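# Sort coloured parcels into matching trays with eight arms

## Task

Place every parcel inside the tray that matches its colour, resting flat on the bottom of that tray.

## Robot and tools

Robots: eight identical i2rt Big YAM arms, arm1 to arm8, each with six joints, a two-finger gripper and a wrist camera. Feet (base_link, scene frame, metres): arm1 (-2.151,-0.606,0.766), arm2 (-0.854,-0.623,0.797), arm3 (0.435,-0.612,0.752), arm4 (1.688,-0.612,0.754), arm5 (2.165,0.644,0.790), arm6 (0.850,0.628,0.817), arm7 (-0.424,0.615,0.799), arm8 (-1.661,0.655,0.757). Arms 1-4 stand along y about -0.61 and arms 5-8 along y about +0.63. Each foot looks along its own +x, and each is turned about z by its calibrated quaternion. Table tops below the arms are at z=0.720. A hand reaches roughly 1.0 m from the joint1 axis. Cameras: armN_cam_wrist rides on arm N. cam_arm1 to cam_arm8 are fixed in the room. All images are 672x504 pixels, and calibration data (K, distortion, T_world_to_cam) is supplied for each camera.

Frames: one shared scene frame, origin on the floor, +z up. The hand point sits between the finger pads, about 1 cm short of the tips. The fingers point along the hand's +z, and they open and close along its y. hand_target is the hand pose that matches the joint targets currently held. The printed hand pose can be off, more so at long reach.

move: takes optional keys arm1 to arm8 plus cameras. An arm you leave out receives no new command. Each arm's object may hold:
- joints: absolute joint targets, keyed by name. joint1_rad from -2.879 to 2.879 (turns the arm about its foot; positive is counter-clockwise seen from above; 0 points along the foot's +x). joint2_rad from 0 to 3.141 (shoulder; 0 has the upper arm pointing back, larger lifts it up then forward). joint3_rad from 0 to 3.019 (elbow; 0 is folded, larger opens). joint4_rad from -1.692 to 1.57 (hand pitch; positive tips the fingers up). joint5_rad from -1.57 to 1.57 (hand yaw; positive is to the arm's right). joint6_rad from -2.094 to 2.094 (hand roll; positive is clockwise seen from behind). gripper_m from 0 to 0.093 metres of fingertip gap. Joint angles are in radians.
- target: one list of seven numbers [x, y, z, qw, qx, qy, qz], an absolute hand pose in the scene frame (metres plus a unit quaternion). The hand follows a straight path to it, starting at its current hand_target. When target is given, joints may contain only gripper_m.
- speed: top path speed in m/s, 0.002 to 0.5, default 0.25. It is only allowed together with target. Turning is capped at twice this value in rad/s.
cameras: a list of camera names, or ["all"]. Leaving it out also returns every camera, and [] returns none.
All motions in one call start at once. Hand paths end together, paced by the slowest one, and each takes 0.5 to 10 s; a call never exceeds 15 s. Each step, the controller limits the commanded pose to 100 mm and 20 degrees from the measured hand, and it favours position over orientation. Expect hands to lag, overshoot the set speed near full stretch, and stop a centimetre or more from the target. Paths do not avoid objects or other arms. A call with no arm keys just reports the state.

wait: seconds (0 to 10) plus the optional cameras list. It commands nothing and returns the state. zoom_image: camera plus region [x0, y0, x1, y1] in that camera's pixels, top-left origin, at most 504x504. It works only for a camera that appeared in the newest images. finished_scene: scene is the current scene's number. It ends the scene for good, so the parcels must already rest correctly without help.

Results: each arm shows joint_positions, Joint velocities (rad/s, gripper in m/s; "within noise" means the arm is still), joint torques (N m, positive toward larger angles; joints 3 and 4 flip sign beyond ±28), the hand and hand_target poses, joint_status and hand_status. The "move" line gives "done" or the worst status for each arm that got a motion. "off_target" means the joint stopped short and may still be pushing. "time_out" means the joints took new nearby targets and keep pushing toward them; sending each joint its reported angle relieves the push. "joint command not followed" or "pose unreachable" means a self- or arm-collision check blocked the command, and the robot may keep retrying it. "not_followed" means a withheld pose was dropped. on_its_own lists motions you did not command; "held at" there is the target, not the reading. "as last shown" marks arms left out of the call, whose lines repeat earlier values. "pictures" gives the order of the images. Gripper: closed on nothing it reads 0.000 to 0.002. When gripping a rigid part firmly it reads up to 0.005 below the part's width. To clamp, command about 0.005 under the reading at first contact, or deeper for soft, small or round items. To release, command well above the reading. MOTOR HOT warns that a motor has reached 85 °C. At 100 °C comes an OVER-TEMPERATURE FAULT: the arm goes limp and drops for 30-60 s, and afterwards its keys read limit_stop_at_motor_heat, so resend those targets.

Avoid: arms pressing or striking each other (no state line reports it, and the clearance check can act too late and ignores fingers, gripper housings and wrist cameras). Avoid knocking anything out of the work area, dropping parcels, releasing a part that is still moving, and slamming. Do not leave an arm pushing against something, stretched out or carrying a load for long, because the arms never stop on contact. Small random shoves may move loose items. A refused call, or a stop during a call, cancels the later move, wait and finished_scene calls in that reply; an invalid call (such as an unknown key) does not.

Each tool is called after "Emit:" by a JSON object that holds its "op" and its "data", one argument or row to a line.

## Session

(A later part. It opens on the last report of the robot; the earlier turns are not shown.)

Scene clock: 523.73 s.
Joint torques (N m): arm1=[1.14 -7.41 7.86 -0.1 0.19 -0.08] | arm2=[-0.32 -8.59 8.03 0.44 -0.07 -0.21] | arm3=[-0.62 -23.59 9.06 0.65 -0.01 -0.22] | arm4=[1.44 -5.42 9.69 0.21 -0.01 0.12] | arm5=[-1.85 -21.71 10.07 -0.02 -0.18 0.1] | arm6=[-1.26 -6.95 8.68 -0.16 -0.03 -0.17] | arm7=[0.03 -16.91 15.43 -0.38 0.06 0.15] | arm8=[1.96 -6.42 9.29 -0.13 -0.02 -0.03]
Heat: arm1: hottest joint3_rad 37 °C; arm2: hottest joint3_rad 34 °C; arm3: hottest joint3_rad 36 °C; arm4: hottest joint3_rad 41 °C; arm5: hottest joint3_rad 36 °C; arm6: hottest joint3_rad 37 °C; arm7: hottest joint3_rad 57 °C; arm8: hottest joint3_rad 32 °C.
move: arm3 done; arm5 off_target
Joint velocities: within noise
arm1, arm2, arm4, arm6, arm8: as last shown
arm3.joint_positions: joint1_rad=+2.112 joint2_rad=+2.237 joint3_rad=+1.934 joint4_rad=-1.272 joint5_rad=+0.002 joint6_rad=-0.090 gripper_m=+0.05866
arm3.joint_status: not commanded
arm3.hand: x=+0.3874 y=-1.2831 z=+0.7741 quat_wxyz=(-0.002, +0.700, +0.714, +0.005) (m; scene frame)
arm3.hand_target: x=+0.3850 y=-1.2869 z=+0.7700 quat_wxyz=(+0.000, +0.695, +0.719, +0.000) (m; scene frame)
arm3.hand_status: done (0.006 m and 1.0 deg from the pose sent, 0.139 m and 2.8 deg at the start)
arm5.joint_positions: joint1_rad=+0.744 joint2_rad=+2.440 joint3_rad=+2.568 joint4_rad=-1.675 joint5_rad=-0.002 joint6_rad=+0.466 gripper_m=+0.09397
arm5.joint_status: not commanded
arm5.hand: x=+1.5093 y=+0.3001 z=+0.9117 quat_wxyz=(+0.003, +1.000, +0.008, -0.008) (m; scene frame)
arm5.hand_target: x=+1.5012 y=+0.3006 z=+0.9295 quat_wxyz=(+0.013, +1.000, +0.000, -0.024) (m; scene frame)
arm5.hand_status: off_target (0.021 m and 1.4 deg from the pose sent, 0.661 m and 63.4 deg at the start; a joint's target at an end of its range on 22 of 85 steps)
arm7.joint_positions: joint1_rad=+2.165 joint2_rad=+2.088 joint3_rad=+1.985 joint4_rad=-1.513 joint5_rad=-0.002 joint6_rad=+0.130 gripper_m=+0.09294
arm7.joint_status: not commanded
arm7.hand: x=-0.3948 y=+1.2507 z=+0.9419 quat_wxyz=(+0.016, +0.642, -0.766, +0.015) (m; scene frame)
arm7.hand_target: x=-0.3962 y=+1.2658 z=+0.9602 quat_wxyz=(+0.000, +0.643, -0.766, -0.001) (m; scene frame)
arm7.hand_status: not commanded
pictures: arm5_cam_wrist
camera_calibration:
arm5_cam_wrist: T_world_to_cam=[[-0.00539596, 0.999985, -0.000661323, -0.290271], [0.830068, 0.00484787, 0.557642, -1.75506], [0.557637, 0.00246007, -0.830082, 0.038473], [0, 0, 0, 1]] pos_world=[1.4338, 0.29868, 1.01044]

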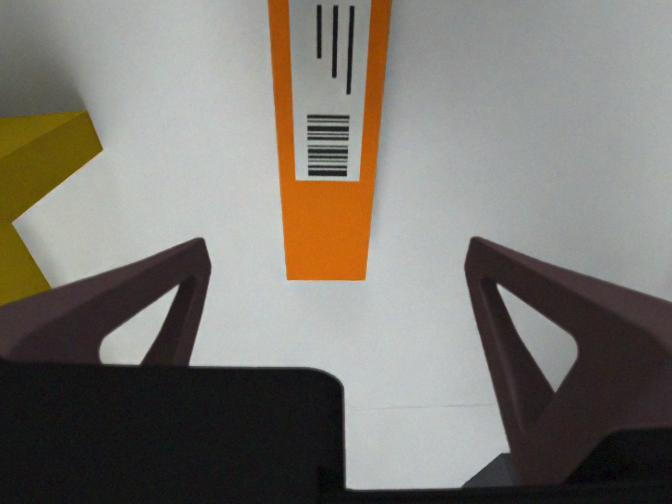

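Emit:
{"op": "move", "data": {
  "arm5": {"target":[1.493,0.292,0.77,0,1,0,0],"speed":0.18},
  "arm3": {"joints":{"gripper_m":0.093}},
  "cameras": []
}}

Emit:
{"op": "move", "data": {
  "arm5": {"joints":{"gripper_m":0.04}},
  "cameras": []
}}

Emit:
{"op": "move", "data": {
  "arm5": {"target":[1.495,0.293,0.96,0,1,0,0],"speed":0.2},
  "arm3": {"target":[0.387,-1.282,0.96,0,0.695,0.719,0],"speed":0.2},
  "cameras": ["arm3_cam_wrist","arm5_cam_wrist"]
}}

Emit:
{"op": "move", "data": {
  "arm5": {"target":[1.83,0.51,1.12,0,1,0,0],"speed":0.35},
  "cameras": []
}}

Emit:
{"op": "move", "data": {
  "arm5": {"joints":{"joint1_rad":-1.69,"joint6_rad":0.17}},
  "cameras": ["arm5_cam_wrist","cam_arm5"]
}}

Scene clock: 537.00 s.
Joint torques (N m): arm1=[0.91 -7.36 7.99 -0.05 0.18 -0.1] | arm2=[-0.32 -8.59 8.03 0.46 -0.07 -0.2] | arm3=[-0.67 -23.71 9.03 0.61 -0.02 -0.21] | arm4=[1.44 -5.42 9.69 0.21 -0.01 0.11] | arm5=[-0.91 -23.36 7.97 0.73 -0.19 0] | arm6=[-1.32 -6.95 8.68 -0.17 -0.04 -0.18] | arm7=[0.03 -17.08 15.41 -0.35 0.06 0.14] | arm8=[1.96 -6.18 9.2 -0.14 -0.04 -0.04]
Heat: arm1: hottest joint3_rad 36 °C; arm2: hottest joint3_rad 34 °C; arm3: hottest joint3_rad 35 °C; arm4: hottest joint3_rad 41 °C; arm5: hottest joint3_rad 39 °C; arm6: hottest joint3_rad 36 °C; arm7: hottest joint3_rad 58 °C; arm8: hottest joint3_rad 32 °C.
move: arm3 done; arm5 off_target
Joint velocities: within noise
arm1, arm2, arm4, arm6, arm7, arm8: as last shown
arm3.joint_positions: joint1_rad=+2.112 joint2_rad=+2.237 joint3_rad=+1.934 joint4_rad=-1.272 joint5_rad=+0.002 joint6_rad=-0.090 gripper_m=+0.09297
arm3.joint_status: all done
arm3.hand: x=+0.3874 y=-1.2831 z=+0.7741 quat_wxyz=(-0.002, +0.700, +0.714, +0.005) (m; scene frame)
arm3.hand_target: x=+0.3850 y=-1.2869 z=+0.7700 quat_wxyz=(+0.000, +0.695, +0.719, +0.000) (m; scene frame)
arm3.hand_status: not commanded
arm5.joint_positions: joint1_rad=+0.744 joint2_rad=+2.581 joint3_rad=+2.428 joint4_rad=-1.454 joint5_rad=-0.002 joint6_rad=+0.472 gripper_m=+0.09397
arm5.joint_status: not commanded
arm5.hand: x=+1.5031 y=+0.2974 z=+0.7556 quat_wxyz=(-0.011, +1.000, +0.005, +0.019) (m; scene frame)
arm5.hand_target: x=+1.4934 y=+0.2922 z=+0.7703 quat_wxyz=(+0.000, +1.000, +0.000, +0.000) (m; scene frame)
arm5.hand_status: off_target (0.018 m and 2.5 deg from the pose sent, 0.143 m and 1.4 deg at the start)
pictures: none
No camera images: "cameras" was empty.

Scene clock: 537.73 s.
Joint torques (N m): arm1=[0.85 -7.47 7.9 -0.12 0.2 -0.06] | arm2=[-0.38 -8.59 8.03 0.44 -0.07 -0.2] | arm3=[-0.73 -23.71 9.07 0.62 -0.01 -0.22] | arm4=[1.44 -5.48 9.7 0.21 -0.01 0.12] | arm5=[-1.08 -22.89 8.05 0.62 -0.04 0.03] | arm6=[-1.26 -7 8.69 -0.17 -0.04 -0.18] | arm7=[0.09 -17.14 15.39 -0.36 0.08 0.14] | arm8=[1.96 -6.24 9.17 -0.14 -0.04 -0.04]
Heat: arm1: hottest joint3_rad 36 °C; arm2: hottest joint3_rad 34 °C; arm3: hottest joint3_rad 35 °C; arm4: hottest joint3_rad 41 °C; arm5: hottest joint3_rad 39 °C; arm6: hottest joint3_rad 36 °C; arm7: hottest joint3_rad 58 °C; arm8: hottest joint3_rad 32 °C.
move: arm5 off_target
Joint velocities: within noise
arm1, arm2, arm3, arm4, arm6, arm7, arm8: as last shown
arm5.joint_positions: joint1_rad=+0.744 joint2_rad=+2.581 joint3_rad=+2.428 joint4_rad=-1.452 joint5_rad=-0.005 joint6_rad=+0.473 gripper_m=+0.05881
arm5.joint_status: gripper_m off_target (ended at +0.05883, target +0.04000)
arm5.hand: x=+1.5030 y=+0.2969 z=+0.7556 quat_wxyz=(-0.009, +1.000, +0.005, +0.019) (m; scene frame)
arm5.hand_target: x=+1.4934 y=+0.2922 z=+0.7703 quat_wxyz=(+0.000, +1.000, +0.000, +0.000) (m; scene frame)
arm5.hand_status: not commanded
pictures: none
No camera images: "cameras" was empty.

Scene clock: 539.50 s.
Joint torques (N m): arm1=[0.91 -7.24 7.88 -0.13 0.17 -0.09] | arm2=[-0.32 -8.59 8.03 0.44 -0.07 -0.2] | arm3=[-0.44 -24.18 14.24 -0.21 0 -0.18] | arm4=[1.44 -5.42 9.69 0.23 -0.01 0.11] | arm5=[-0.85 -22.59 9.89 0.05 -0.04 0.01] | arm6=[-1.26 -7 8.68 -0.16 -0.03 -0.18] | arm7=[-0.03 -16.97 15.41 -0.39 0.07 0.14] | arm8=[1.9 -6.42 9.18 -0.14 -0.03 -0.03]
Heat: arm1: hottest joint3_rad 36 °C; arm2: hottest joint3_rad 34 °C; arm3: hottest joint3_rad 35 °C; arm4: hottest joint3_rad 41 °C; arm5: hottest joint3_rad 39 °C; arm6: hottest joint3_rad 36 °C; arm7: hottest joint3_rad 58 °C; arm8: hottest joint3_rad 32 °C.
move: arm3 off_target; arm5 off_target
Joint velocities: within noise
arm1.joint_positions: joint1_rad=-1.551 joint2_rad=+1.297 joint3_rad=+1.429 joint4_rad=-1.674 joint5_rad=+0.004 joint6_rad=+0.246 gripper_m=+0.09289
arm1.joint_status: not commanded
arm1.hand: x=-2.2991 y=-0.9431 z=+1.0871 quat_wxyz=(-0.013, -0.896, -0.444, +0.013) (m; scene frame)
arm1.hand_target: x=-2.3000 y=-0.9400 z=+1.0799 quat_wxyz=(-0.002, -0.895, -0.446, +0.003) (m; scene frame)
arm1.hand_status: not commanded
arm2, arm4, arm6, arm7, arm8: as last shown
arm3.joint_positions: joint1_rad=+2.112 joint2_rad=+2.157 joint3_rad=+2.223 joint4_rad=-1.673 joint5_rad=+0.002 joint6_rad=-0.090 gripper_m=+0.09297
arm3.joint_status: not commanded
arm3.hand: x=+0.3874 y=-1.2713 z=+0.9350 quat_wxyz=(-0.013, +0.700, +0.714, +0.017) (m; scene frame)
arm3.hand_target: x=+0.3871 y=-1.2806 z=+0.9598 quat_wxyz=(+0.003, +0.695, +0.719, -0.003) (m; scene frame)
arm3.hand_status: off_target (0.027 m and 2.6 deg from the pose sent, 0.186 m and 1.0 deg at the start; pose on its path clipped on 9 of 53 steps; a joint's target at an end of its range on 18 of 53 steps)
arm5.joint_positions: joint1_rad=+0.744 joint2_rad=+2.435 joint3_rad=+2.615 joint4_rad=-1.675 joint5_rad=-0.005 joint6_rad=+0.473 gripper_m=+0.05880
arm5.joint_status: not commanded
arm5.hand: x=+1.5017 y=+0.2955 z=+0.9339 quat_wxyz=(+0.016, +0.999, +0.005, -0.031) (m; scene frame)
arm5.hand_target: x=+1.4965 y=+0.2938 z=+0.9595 quat_wxyz=(+0.027, +0.998, +0.000, -0.052) (m; scene frame)
arm5.hand_status: off_target (0.027 m and 4.0 deg from the pose sent, 0.205 m and 2.4 deg at the start; pose on its path clipped on 10 of 53 steps; a joint's target at an end of its range on 33 of 53 steps)
pictures: arm3_cam_wrist, arm5_cam_wrist
camera_calibration:
arm3_cam_wrist: T_world_to_cam=[[-0.999873, -0.0156322, 0.0031254, 0.363424], [-0.010389, 0.787669, 0.616011, 0.435296], [-0.0120914, 0.6159, -0.787731, 1.64821], [0, 0, 0, 1]] pos_world=[0.387829, -1.35232, 1.02906]
arm5_cam_wrist: T_world_to_cam=[[0.000514828, 0.999618, -0.0276254, -0.269251], [0.854499, 0.0139103, 0.519267, -1.76459], [0.519453, -0.0238732, -0.854166, 0.148818], [0, 0, 0, 1]] pos_world=[1.43068, 0.297247, 1.03597]

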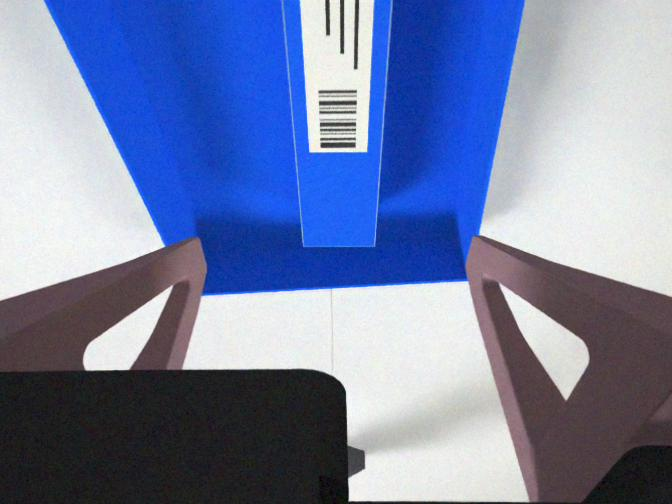

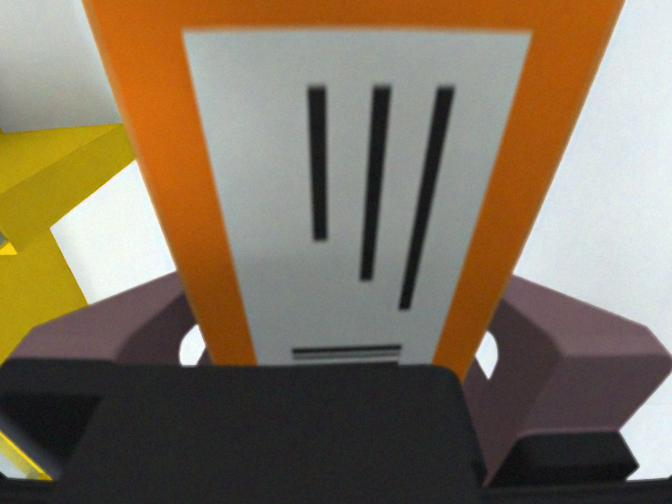

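Scene clock: 541.77 s.
Joint torques (N m): arm1=[1.26 -7.18 7.92 -0.09 0.17 -0.1] | arm2=[-0.32 -8.59 8.03 0.44 -0.07 -0.2] | arm3=[-0.38 -24.12 14.26 -0.31 0 -0.17] | arm4=[1.44 -5.42 9.69 0.21 -0.01 0.11] | arm5=[-2.14 -6.77 7.21 0.13 -0.09 -0.18] | arm6=[-1.26 -7.06 8.69 -0.17 -0.03 -0.18] | arm7=[-0.09 -17.08 15.42 -0.36 0.07 0.15] | arm8=[1.85 -6.01 9.24 -0.12 -0.03 -0.03]
Heat: arm1: hottest joint3_rad 36 °C; arm2: hottest joint3_rad 34 °C; arm3: hottest joint3_rad 35 °C; arm4: hottest joint3_rad 41 °C; arm5: hottest joint3_rad 39 °C; arm6: hottest joint3_rad 36 °C; arm7: hottest joint3_rad 58 °C; arm8: hottest joint3_rad 32 °C.
move: arm5 off_target
Joint velocities: within noise
arm1, arm2, arm3, arm4, arm6, arm7, arm8: as last shown
arm5.joint_positions: joint1_rad=+0.644 joint2_rad=+1.254 joint3_rad=+1.417 joint4_rad=-1.677 joint5_rad=-0.005 joint6_rad=+0.387 gripper_m=+0.05880
arm5.joint_status: not commanded
arm5.hand: x=+1.8304 y=+0.5076 z=+1.1164 quat_wxyz=(+0.010, +1.000, -0.002, -0.024) (m; scene frame)
arm5.hand_target: x=+1.8300 y=+0.5100 z=+1.1194 quat_wxyz=(+0.009, +1.000, +0.000, -0.023) (m; scene frame)
arm5.hand_status: off_target (0.004 m and 2.9 deg from the pose sent, 0.434 m and 4.0 deg at the start; pose on its path clipped on 8 of 68 steps; a joint's target at an end of its range on 31 of 68 steps)
pictures: none
No camera images: "cameras" was empty.

Scene clock: 544.27 s.
Joint torques (N m): arm1=[0.97 -7.41 7.91 -0.1 0.17 -0.06] | arm2=[-0.32 -8.59 8.03 0.46 -0.07 -0.2] | arm3=[-0.38 -24.18 14.22 -0.31 -0.01 -0.17] | arm4=[1.44 -5.42 9.69 0.21 -0.01 0.12] | arm5=[-0.56 -7 7.42 0.14 -0.2 -0.17] | arm6=[-1.26 -7 8.7 -0.16 -0.03 -0.18] | arm7=[0.03 -16.85 15.45 -0.31 0.06 0.14] | arm8=[2.02 -6.01 9.16 -0.17 -0.03 -0.01]
Heat: arm1: hottest joint3_rad 36 °C; arm2: hottest joint3_rad 34 °C; arm3: hottest joint2_rad 34 °C; arm4: hottest joint3_rad 41 °C; arm5: hottest joint3_rad 39 °C; arm6: hottest joint2_rad 35 °C; arm7: hottest joint3_rad 58 °C; arm8: hottest joint3_rad 32 °C.
move: arm5 done
Joint velocities: within noise
arm1, arm3, arm6, arm7: as last shown
arm2.joint_positions: joint1_rad=-1.306 joint2_rad=+1.209 joint3_rad=+1.423 joint4_rad=-1.672 joint5_rad=+0.002 joint6_rad=-0.039 gripper_m=+0.09293
arm2.joint_status: not commanded
arm2.hand: x=-0.7177 y=-0.2986 z=+1.1432 quat_wxyz=(-0.048, +0.570, -0.820, -0.030) (m; scene frame)
arm2.hand_target: x=-0.7160 y=-0.2999 z=+1.1393 quat_wxyz=(-0.040, +0.573, -0.818, -0.025) (m; scene frame)
arm2.hand_status: not commanded
arm4.joint_positions: joint1_rad=+1.931 joint2_rad=+1.198 joint3_rad=+1.473 joint4_rad=-1.687 joint5_rad=+0.011 joint6_rad=-0.255 gripper_m=+0.09290
arm4.joint_status: not commanded
arm4.hand: x=+1.3508 y=-0.5151 z=+1.1256 quat_wxyz=(-0.021, +0.996, -0.003, -0.081) (m; scene frame)
arm4.hand_target: x=+1.3499 y=-0.5199 z=+1.1193 quat_wxyz=(-0.018, +0.997, +0.000, -0.069) (m; scene frame)
arm4.hand_status: not commanded
arm5.joint_positions: joint1_rad=-1.694 joint2_rad=+1.259 joint3_rad=+1.417 joint4_rad=-1.677 joint5_rad=-0.003 joint6_rad=+0.179 gripper_m=+0.05873
arm5.joint_status: all done
arm5.hand: x=+2.2984 y=+0.9759 z=+1.1195 quat_wxyz=(-0.022, +0.482, -0.875, -0.019) (m; scene frame)
arm5.hand_target: x=+2.2962 y=+0.9753 z=+1.1239 quat_wxyz=(-0.023, +0.488, -0.872, -0.021) (m; scene frame)
arm5.hand_status: not commanded
arm8.joint_positions: joint1_rad=+0.428 joint2_rad=+1.183 joint3_rad=+1.455 joint4_rad=-1.673 joint5_rad=-0.001 joint6_rad=+0.170 gripper_m=+0.09292
arm8.joint_status: not commanded
arm8.hand: x=-1.7234 y=+0.3103 z=+1.1249 quat_wxyz=(-0.060, -0.816, -0.572, +0.060) (m; scene frame)
arm8.hand_target: x=-1.7229 y=+0.3099 z=+1.1193 quat_wxyz=(-0.052, -0.817, -0.573, +0.053) (m; scene frame)
arm8.hand_status: not commanded
pictures: arm5_cam_wrist, cam_arm5
camera_calibration:
arm5_cam_wrist: T_world_to_cam=[[0.839282, -0.543644, -0.00751497, -1.38896], [-0.460281, -0.717807, 0.522394, 1.18126], [-0.289391, -0.434977, -0.852671, 2.16831], [0, 0, 0, 1]] pos_world=[2.33693, 1.03598, 1.22134]

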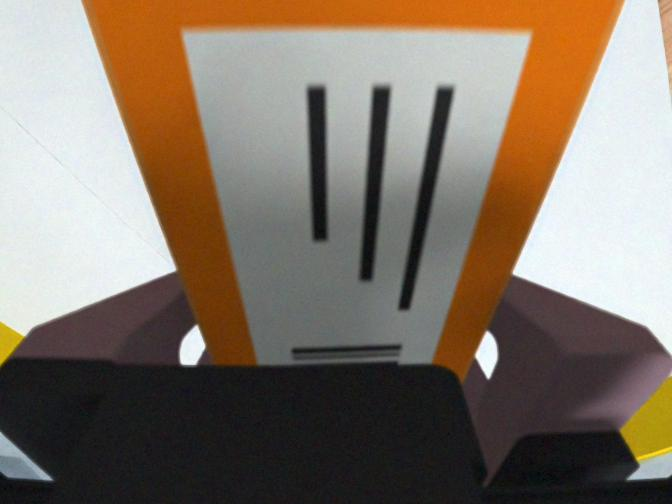

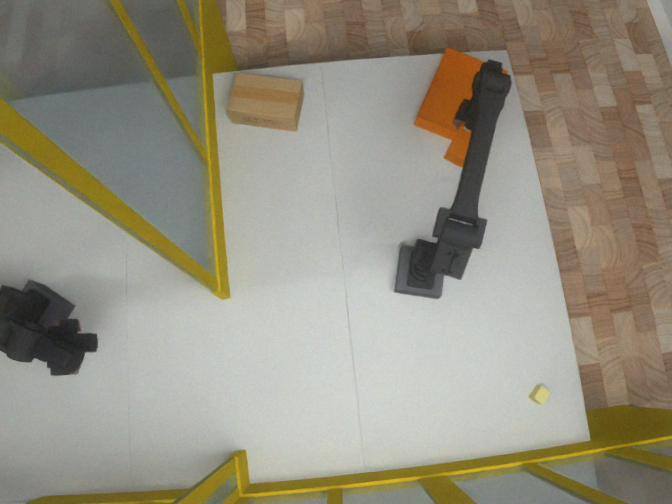

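Emit:
{"op": "move", "data": {
  "arm5": {"target":[2.425,1.285,0.95,0,0.489,-0.872,0],"speed":0.35},
  "arm3": {"target":[0.41,-0.98,1.1,0,0.695,0.719,0],"speed":0.35},
  "cameras": ["arm5_cam_wrist","cam_arm5"]
}}

Scene clock: 555.03 s.
Joint torques (N m): arm1=[0.91 -7.53 7.91 -0.08 0.19 -0.07] | arm2=[-0.32 -8.59 8.03 0.46 -0.07 -0.2] | arm3=[0.26 -10.46 9.36 0.03 -0.01 -0.09] | arm4=[1.44 -5.42 9.69 0.21 -0.01 0.11] | arm5=[-0.79 -19.37 10.48 -0.17 -0.03 -0.14] | arm6=[-1.26 -6.95 8.68 -0.16 -0.03 -0.17] | arm7=[-0.03 -16.97 15.45 -0.4 0.06 0.15] | arm8=[2.2 -6.24 9.14 -0.2 -0.02 -0.02]
Heat: arm1: hottest joint3_rad 36 °C; arm2: hottest joint3_rad 34 °C; arm3: hottest joint2_rad 34 °C; arm4: hottest joint3_rad 41 °C; arm5: hottest joint3_rad 39 °C; arm6: hottest joint3_rad 35 °C; arm7: hottest joint3_rad 59 °C; arm8: hottest joint3_rad 32 °C.
move: arm3 off_target; arm5 off_target
Joint velocities: within noise
arm1, arm2, arm4, arm6, arm7, arm8: as last shown
arm3.joint_positions: joint1_rad=+2.112 joint2_rad=+1.255 joint3_rad=+1.470 joint4_rad=-1.675 joint5_rad=+0.002 joint6_rad=-0.090 gripper_m=+0.09297
arm3.joint_status: not commanded
arm3.hand: x=+0.4068 y=-0.9818 z=+1.0981 quat_wxyz=(+0.035, +0.699, +0.713, -0.039) (m; scene frame)
arm3.hand_target: x=+0.4099 y=-0.9801 z=+1.0992 quat_wxyz=(+0.032, +0.694, +0.718, -0.038) (m; scene frame)
arm3.hand_status: off_target (0.004 m and 6.0 deg from the pose sent, 0.335 m and 2.6 deg at the start; a joint's target at an end of its range on 42 of 69 steps)
arm5.joint_positions: joint1_rad=-1.694 joint2_rad=+2.251 joint3_rad=+2.237 joint4_rad=-1.611 joint5_rad=-0.003 joint6_rad=+0.173 gripper_m=+0.05874
arm5.joint_status: not commanded
arm5.hand: x=+2.4195 y=+1.2748 z=+0.9265 quat_wxyz=(+0.019, +0.485, -0.874, +0.014) (m; scene frame)
arm5.hand_target: x=+2.4244 y=+1.2840 z=+0.9501 quat_wxyz=(-0.001, +0.489, -0.872, +0.000) (m; scene frame)
arm5.hand_status: off_target (0.026 m and 2.8 deg from the pose sent, 0.375 m and 3.5 deg at the start)
pictures: arm5_cam_wrist, cam_arm5
camera_calibration:
arm5_cam_wrist: T_world_to_cam=[[0.842825, -0.538044, 0.0124134, -1.36375], [-0.433229, -0.664591, 0.608795, 1.33902], [-0.319309, -0.518486, -0.79323, 2.29261], [0, 0, 0, 1]] pos_world=[2.46155, 1.34483, 1.02031]

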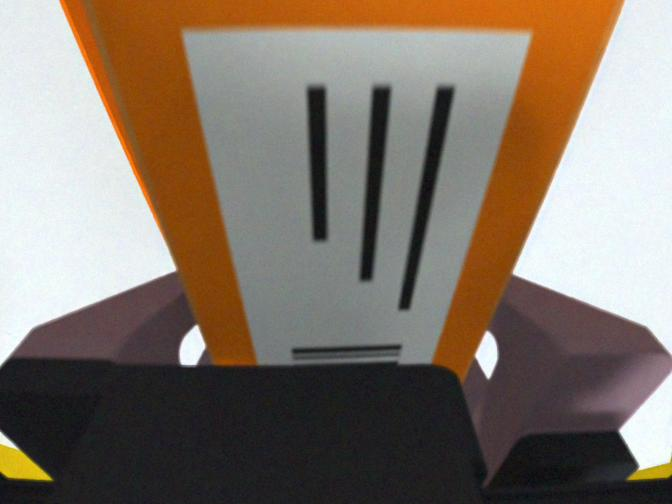

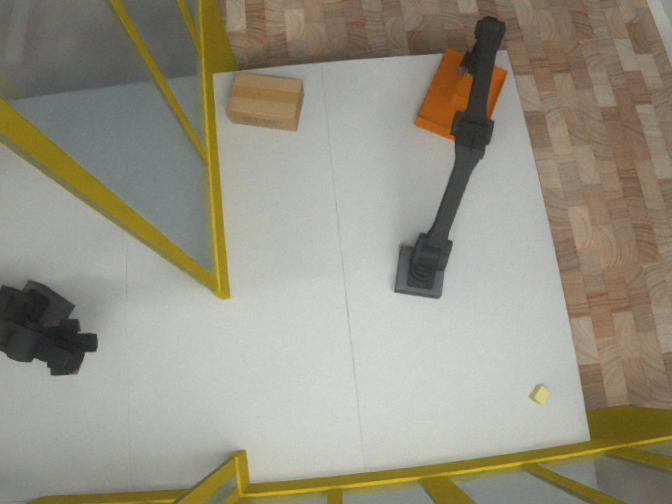

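Emit:
{"op": "zoom_image", "data": {
  "camera": "cam_arm5",
  "region": [390, 10, 540, 160]
}}

Emit:
{"op": "move", "data": {
  "arm5": {"target":[2.435,1.272,0.86,0,0.489,-0.872,0],"speed":0.15},
  "cameras": ["arm5_cam_wrist"]
}}

Scaled by 3.360.

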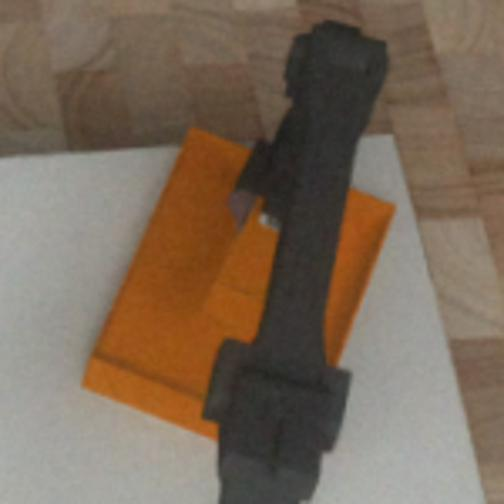

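Scene clock: 569.83 s.
Joint torques (N m): arm1=[0.97 -7.53 7.92 -0.14 0.21 -0.09] | arm2=[-0.32 -8.59 8.05 0.44 -0.07 -0.2] | arm3=[0.15 -10.52 9.39 0.01 -0.02 -0.09] | arm4=[1.44 -5.42 9.69 0.21 -0.01 0.12] | arm5=[-0.26 -19.96 7.09 0.64 -0.03 -0.13] | arm6=[-1.32 -7 8.69 -0.16 -0.04 -0.17] | arm7=[0.09 -17.03 15.45 -0.38 0.06 0.14] | arm8=[1.79 -6.18 9.26 -0.14 -0.02 -0.02]
Heat: arm1: hottest joint3_rad 36 °C; arm2: hottest joint3_rad 34 °C; arm3: hottest joint2_rad 34 °C; arm4: hottest joint3_rad 41 °C; arm5: hottest joint3_rad 41 °C; arm6: hottest joint3_rad 35 °C; arm7: hottest joint3_rad 60 °C; arm8: hottest joint3_rad 33 °C.
move: arm5 done
Joint velocities: within noise
arm1, arm2, arm3, arm4, arm7, arm8: as last shown
arm5.joint_positions: joint1_rad=-1.712 joint2_rad=+2.250 joint3_rad=+2.044 joint4_rad=-1.396 joint5_rad=-0.002 joint6_rad=+0.153 gripper_m=+0.05873
arm5.joint_status: not commanded
arm5.hand: x=+2.4302 y=+1.2681 z=+0.8536 quat_wxyz=(+0.010, +0.486, -0.874, +0.007) (m; scene frame)
arm5.hand_target: x=+2.4351 y=+1.2719 z=+0.8602 quat_wxyz=(+0.000, +0.489, -0.872, +0.000) (m; scene frame)
arm5.hand_status: done (0.009 m and 1.5 deg from the pose sent, 0.068 m and 2.8 deg at the start)
arm6.joint_positions: joint1_rad=+0.143 joint2_rad=+1.290 joint3_rad=+1.377 joint4_rad=-1.655 joint5_rad=+0.001 joint6_rad=-0.474 gripper_m=+0.09288
arm6.joint_status: not commanded
arm6.hand: x=+1.1735 y=+0.4618 z=+1.1177 quat_wxyz=(-0.001, +0.000, -1.000, +0.001) (m; scene frame)
arm6.hand_target: x=+1.1700 y=+0.4601 z=+1.1200 quat_wxyz=(+0.000, +0.000, -1.000, +0.000) (m; scene frame)
arm6.hand_status: not commanded
pictures: arm5_cam_wrist
camera_calibration:
arm5_cam_wrist: T_world_to_cam=[[0.843987, -0.536299, 0.00835202, -1.37699], [-0.436884, -0.678335, 0.590758, 1.42526], [-0.311157, -0.502241, -0.806806, 2.20587], [0, 0, 0, 1]] pos_world=[2.47121, 1.3362, 0.949221]

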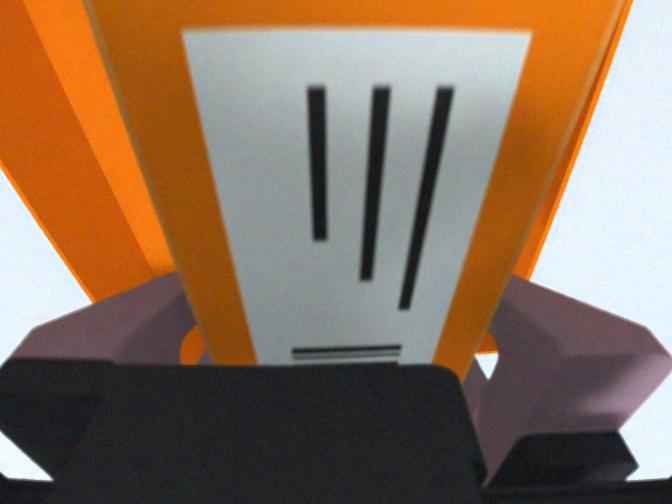

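Emit:
{"op": "move", "data": {
  "arm5": {"target":[2.421,1.281,0.81,0,0.489,-0.872,0],"speed":0.12},
  "cameras": ["arm5_cam_wrist"]
}}

Emit:
{"op": "move", "data": {
  "arm5": {"target":[2.421,1.281,0.776,0,0.489,-0.872,0],"speed":0.1},
  "cameras": ["arm5_cam_wrist"]
}}

Scene clock: 577.00 s.
Joint torques (N m): arm1=[1.26 -7.41 7.91 -0.2 0.19 -0.07] | arm2=[-0.32 -8.59 8.03 0.46 -0.07 -0.2] | arm3=[0.21 -10.4 9.39 0.01 -0.01 -0.09] | arm4=[1.38 -5.42 9.7 0.21 -0.01 0.12] | arm5=[-0.56 -19.78 6.87 0.7 -0.08 0.03] | arm6=[-1.2 -7.06 8.68 -0.16 -0.03 -0.18] | arm7=[-0.15 -16.85 15.42 -0.36 0.06 0.14] | arm8=[1.9 -6.12 9.28 -0.12 -0.04 -0.02]
Heat: arm1: hottest joint3_rad 36 °C; arm2: hottest joint3_rad 34 °C; arm3: hottest joint2_rad 33 °C; arm4: hottest joint3_rad 41 °C; arm5: hottest joint3_rad 39 °C; arm6: hottest joint3_rad 35 °C; arm7: hottest joint3_rad 60 °C; arm8: hottest joint3_rad 33 °C.
move: arm5 off_target
Joint velocities: within noise
arm1, arm2, arm3, arm4, arm6, arm8: as last shown
arm5.joint_positions: joint1_rad=-1.696 joint2_rad=+2.298 joint3_rad=+1.988 joint4_rad=-1.298 joint5_rad=-0.002 joint6_rad=+0.156 gripper_m=+0.05874
arm5.joint_status: not commanded
arm5.hand: x=+2.4205 y=+1.2730 z=+0.8012 quat_wxyz=(+0.012, +0.492, -0.871, +0.009) (m; scene frame)
arm5.hand_target: x=+2.4209 y=+1.2809 z=+0.8101 quat_wxyz=(+0.000, +0.489, -0.872, +0.000) (m; scene frame)
arm5.hand_status: off_target (0.012 m and 1.8 deg from the pose sent, 0.046 m and 1.5 deg at the start)
arm7.joint_positions: joint1_rad=+2.165 joint2_rad=+2.088 joint3_rad=+1.985 joint4_rad=-1.513 joint5_rad=-0.002 joint6_rad=+0.130 gripper_m=+0.09294
arm7.joint_status: not commanded
arm7.hand: x=-0.3948 y=+1.2507 z=+0.9419 quat_wxyz=(+0.016, +0.642, -0.766, +0.015) (m; scene frame)
arm7.hand_target: x=-0.3962 y=+1.2658 z=+0.9602 quat_wxyz=(+0.000, +0.643, -0.766, -0.001) (m; scene frame)
arm7.hand_status: not commanded
pictures: arm5_cam_wrist
camera_calibration:
arm5_cam_wrist: T_world_to_cam=[[0.850885, -0.525267, 0.00942896, -1.39737], [-0.426959, -0.680955, 0.594985, 1.43119], [-0.306105, -0.510289, -0.803682, 2.15853], [0, 0, 0, 1]] pos_world=[2.4608, 1.34206, 0.896411]

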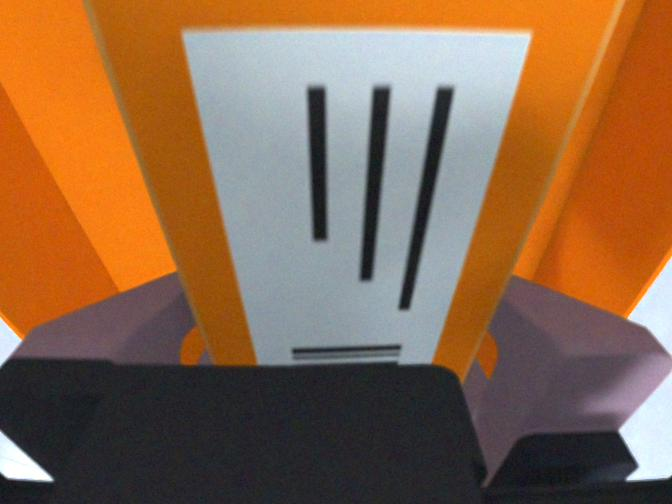

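Scene clock: 578.13 s.
Joint torques (N m): arm1=[1.08 -7.53 7.87 -0.09 0.19 -0.07] | arm2=[-0.32 -8.59 8.05 0.44 -0.07 -0.2] | arm3=[0.21 -10.4 9.37 0.05 -0.01 -0.09] | arm4=[1.38 -5.42 9.69 0.21 -0.01 0.12] | arm5=[-0.73 -20.37 6.74 0.77 -0.07 0.06] | arm6=[-1.26 -6.95 8.68 -0.17 -0.03 -0.17] | arm7=[0.03 -17.08 15.42 -0.39 0.06 0.15] | arm8=[1.96 -6.42 9.25 -0.18 -0.04 -0.03]
Heat: arm1: hottest joint3_rad 36 °C; arm2: hottest joint3_rad 34 °C; arm3: hottest joint2_rad 33 °C; arm4: hottest joint3_rad 41 °C; arm5: hottest joint3_rad 39 °C; arm6: hottest joint3_rad 35 °C; arm7: hottest joint3_rad 60 °C; arm8: hottest joint3_rad 33 °C.
move: arm5 done
Joint velocities: within noise
arm1, arm2, arm3, arm4, arm6, arm7, arm8: as last shown
arm5.joint_positions: joint1_rad=-1.696 joint2_rad=+2.327 joint3_rad=+1.958 joint4_rad=-1.232 joint5_rad=-0.002 joint6_rad=+0.156 gripper_m=+0.05874
arm5.joint_status: not commanded
arm5.hand: x=+2.4209 y=+1.2739 z=+0.7709 quat_wxyz=(+0.010, +0.492, -0.871, +0.007) (m; scene frame)
arm5.hand_target: x=+2.4209 y=+1.2810 z=+0.7761 quat_wxyz=(+0.000, +0.489, -0.872, +0.000) (m; scene frame)
arm5.hand_status: done (0.009 m and 1.4 deg from the pose sent, 0.026 m and 1.8 deg at the start)
arm6.joint_positions: joint1_rad=+0.143 joint2_rad=+1.290 joint3_rad=+1.377 joint4_rad=-1.655 joint5_rad=+0.001 joint6_rad=-0.475 gripper_m=+0.09288
pictures: arm5_cam_wrist
camera_calibration:
arm5_cam_wrist: T_world_to_cam=[[0.850867, -0.525314, 0.00835186, -1.39602], [-0.428401, -0.684517, 0.589838, 1.46204], [-0.304134, -0.505452, -0.807478, 2.12672], [0, 0, 0, 1]] pos_world=[2.46098, 1.3424, 0.866572]

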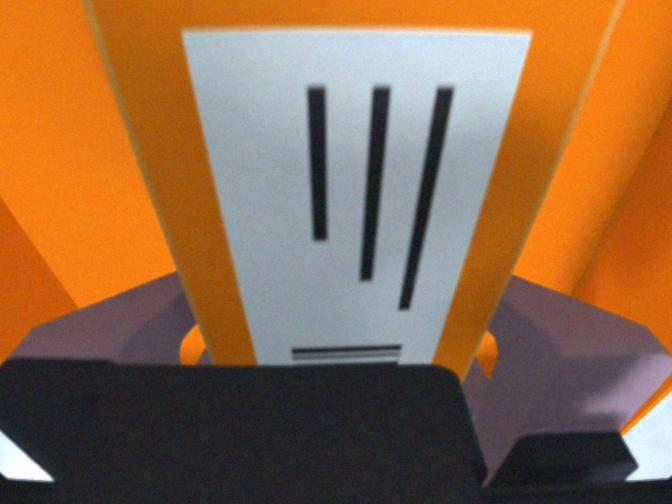

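Emit:
{"op": "move", "data": {
  "arm5": {"target":[2.421,1.281,0.757,0,0.489,-0.872,0],"speed":0.06},
  "cameras": []
}}

Emit:
{"op": "move", "data": {
  "arm5": {"joints":{"gripper_m":0.093}},
  "cameras": []
}}

Emit:
{"op": "move", "data": {
  "arm5": {"target":[2.421,1.276,0.96,0,0.489,-0.872,0],"speed":0.2},
  "cameras": ["arm5_cam_wrist","cam_arm1","cam_arm3"]
}}

Scene clock: 585.37 s.
Joint torques (N m): arm1=[0.97 -7.65 7.91 -0.09 0.2 -0.08] | arm2=[-0.32 -8.59 8.02 0.44 -0.08 -0.21] | arm3=[0.15 -10.52 9.35 0.02 -0.01 -0.09] | arm4=[1.44 -5.42 9.69 0.21 -0.01 0.12] | arm5=[-0.38 -20.72 6.58 0.81 -0.09 0.03] | arm6=[-1.32 -7 8.68 -0.16 -0.03 -0.18] | arm7=[0.09 -16.91 15.45 -0.42 0.07 0.16] | arm8=[2.02 -6.42 9.21 -0.17 -0.03 -0.01]
Heat: arm1: hottest joint3_rad 36 °C; arm2: hottest joint3_rad 34 °C; arm3: hottest joint2_rad 33 °C; arm4: hottest joint3_rad 41 °C; arm5: hottest joint3_rad 39 °C; arm6: hottest joint3_rad 35 °C; arm7: hottest joint3_rad 61 °C; arm8: hottest joint3_rad 33 °C.
move: arm5 done
Joint velocities: within noise
arm1, arm2, arm3, arm4, arm6, arm7, arm8: as last shown
arm5.joint_positions: joint1_rad=-1.696 joint2_rad=+2.342 joint3_rad=+1.946 joint4_rad=-1.198 joint5_rad=-0.002 joint6_rad=+0.156 gripper_m=+0.05874
arm5.joint_status: not commanded
arm5.hand: x=+2.4215 y=+1.2752 z=+0.7565 quat_wxyz=(+0.007, +0.492, -0.871, +0.005) (m; scene frame)
arm5.hand_target: x=+2.4209 y=+1.2810 z=+0.7571 quat_wxyz=(+0.000, +0.489, -0.872, +0.000) (m; scene frame)
arm5.hand_status: done (0.006 m and 1.0 deg from the pose sent, 0.016 m and 1.4 deg at the start)
pictures: none
No camera images: "cameras" was empty.

Scene clock: 586.00 s.
Joint torques (N m): arm1=[1.2 -7.59 8.01 0.02 0.19 -0.06] | arm2=[-0.32 -8.59 8.03 0.46 -0.07 -0.2] | arm3=[0.09 -10.34 9.4 0.02 -0.01 -0.1] | arm4=[1.44 -5.42 9.69 0.21 -0.01 0.12] | arm5=[-0.73 -19.9 6.6 0.8 -0.06 0.04] | arm6=[-1.26 -7.06 8.68 -0.17 -0.03 -0.18] | arm7=[0.09 -17.03 15.41 -0.38 0.07 0.15] | arm8=[2.14 -6.12 9.18 -0.13 -0.03 -0.02]
Heat: arm1: hottest joint3_rad 36 °C; arm2: hottest joint3_rad 34 °C; arm3: hottest joint2_rad 33 °C; arm4: hottest joint3_rad 41 °C; arm5: hottest joint3_rad 39 °C; arm6: hottest joint3_rad 35 °C; arm7: hottest joint3_rad 61 °C; arm8: hottest joint3_rad 33 °C.
move: arm5 done
Joint velocities: within noise
arm1.joint_positions: joint1_rad=-1.551 joint2_rad=+1.297 joint3_rad=+1.429 joint4_rad=-1.674 joint5_rad=+0.004 joint6_rad=+0.246 gripper_m=+0.09289
arm1.joint_status: not commanded
arm1.hand: x=-2.2991 y=-0.9431 z=+1.0871 quat_wxyz=(-0.013, -0.896, -0.444, +0.013) (m; scene frame)
arm1.hand_target: x=-2.3000 y=-0.9400 z=+1.0799 quat_wxyz=(-0.002, -0.895, -0.446, +0.003) (m; scene frame)
arm1.hand_status: not commanded
arm2, arm3, arm4, arm6, arm7, arm8: as last shown
arm5.joint_positions: joint1_rad=-1.696 joint2_rad=+2.342 joint3_rad=+1.946 joint4_rad=-1.198 joint5_rad=-0.002 joint6_rad=+0.157 gripper_m=+0.09277
arm5.joint_status: all done
arm5.hand: x=+2.4215 y=+1.2752 z=+0.7565 quat_wxyz=(+0.007, +0.492, -0.871, +0.005) (m; scene frame)
arm5.hand_target: x=+2.4209 y=+1.2810 z=+0.7571 quat_wxyz=(+0.000, +0.489, -0.872, +0.000) (m; scene frame)
arm5.hand_status: not commanded
pictures: none
No camera images: "cameras" was empty.

Scene clock: 587.87 s.
Joint torques (N m): arm1=[1.08 -7.18 7.94 -0.14 0.2 -0.07] | arm2=[-0.32 -8.59 8.03 0.46 -0.07 -0.21] | arm3=[0.38 -10.34 9.39 0.02 -0.01 -0.1] | arm4=[1.38 -5.42 9.69 0.23 -0.01 0.12] | arm5=[-1.49 -20.19 10.02 -0.09 -0.11 -0.01] | arm6=[-1.26 -7 8.68 -0.16 -0.03 -0.18] | arm7=[-0.03 -17.08 15.41 -0.36 0.06 0.13] | arm8=[2.14 -6.48 9.21 -0.08 -0.02 -0.02]
Heat: arm1: hottest joint3_rad 36 °C; arm2: hottest joint3_rad 34 °C; arm3: hottest joint2_rad 33 °C; arm4: hottest joint3_rad 41 °C; arm5: hottest joint3_rad 39 °C; arm6: hottest joint3_rad 35 °C; arm7: hottest joint3_rad 61 °C; arm8: hottest joint3_rad 33 °C.
move: arm5 off_target
Joint velocities: within noise
arm1, arm2, arm3, arm4, arm6, arm7, arm8: as last shown
arm5.joint_positions: joint1_rad=-1.696 joint2_rad=+2.212 joint3_rad=+2.201 joint4_rad=-1.610 joint5_rad=-0.002 joint6_rad=+0.157 gripper_m=+0.09288
arm5.joint_status: not commanded
arm5.hand: x=+2.4175 y=+1.2660 z=+0.9384 quat_wxyz=(+0.017, +0.492, -0.871, +0.013) (m; scene frame)
arm5.hand_target: x=+2.4206 y=+1.2751 z=+0.9600 quat_wxyz=(+0.000, +0.489, -0.872, +0.000) (m; scene frame)
arm5.hand_status: off_target (0.024 m and 2.5 deg from the pose sent, 0.204 m and 1.0 deg at the start)
pictures: arm5_cam_wrist, cam_arm1, cam_arm3
camera_calibration:
arm5_cam_wrist: T_world_to_cam=[[0.850529, -0.525798, 0.0116781, -1.40035], [-0.424482, -0.673193, 0.605497, 1.31784], [-0.310508, -0.51995, -0.795762, 2.27978], [0, 0, 0, 1]] pos_world=[2.45832, 1.33623, 1.03257]

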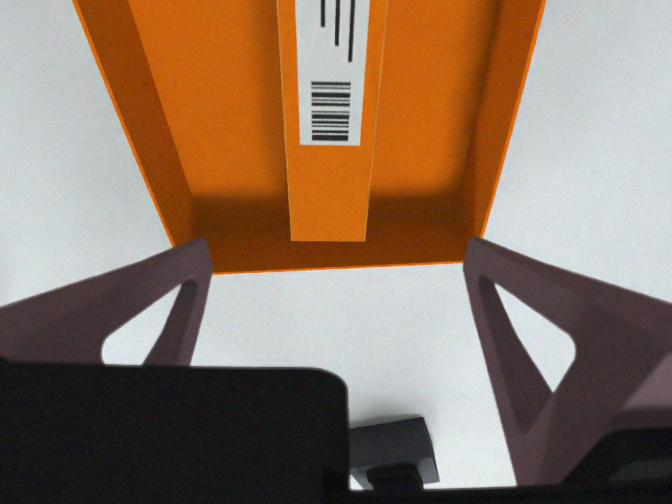

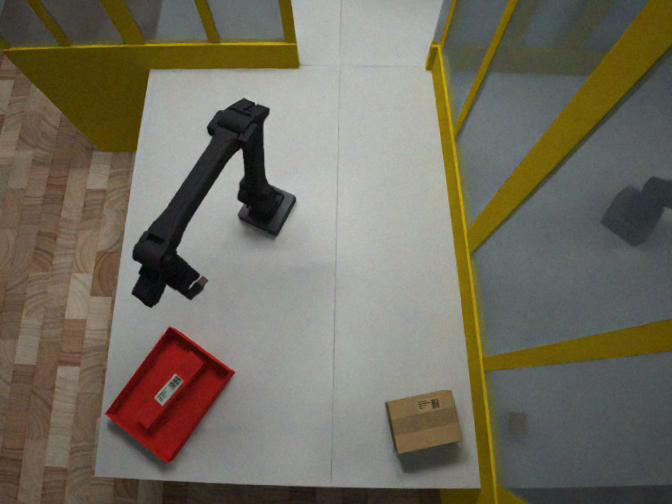

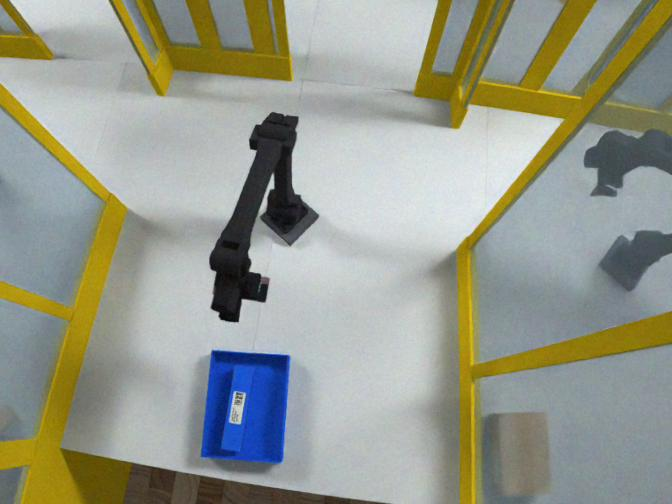

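All flat.

Emit:
{"op": "finished_scene", "data": {
  "scene": 1
}}

The scene is finished: the task was done.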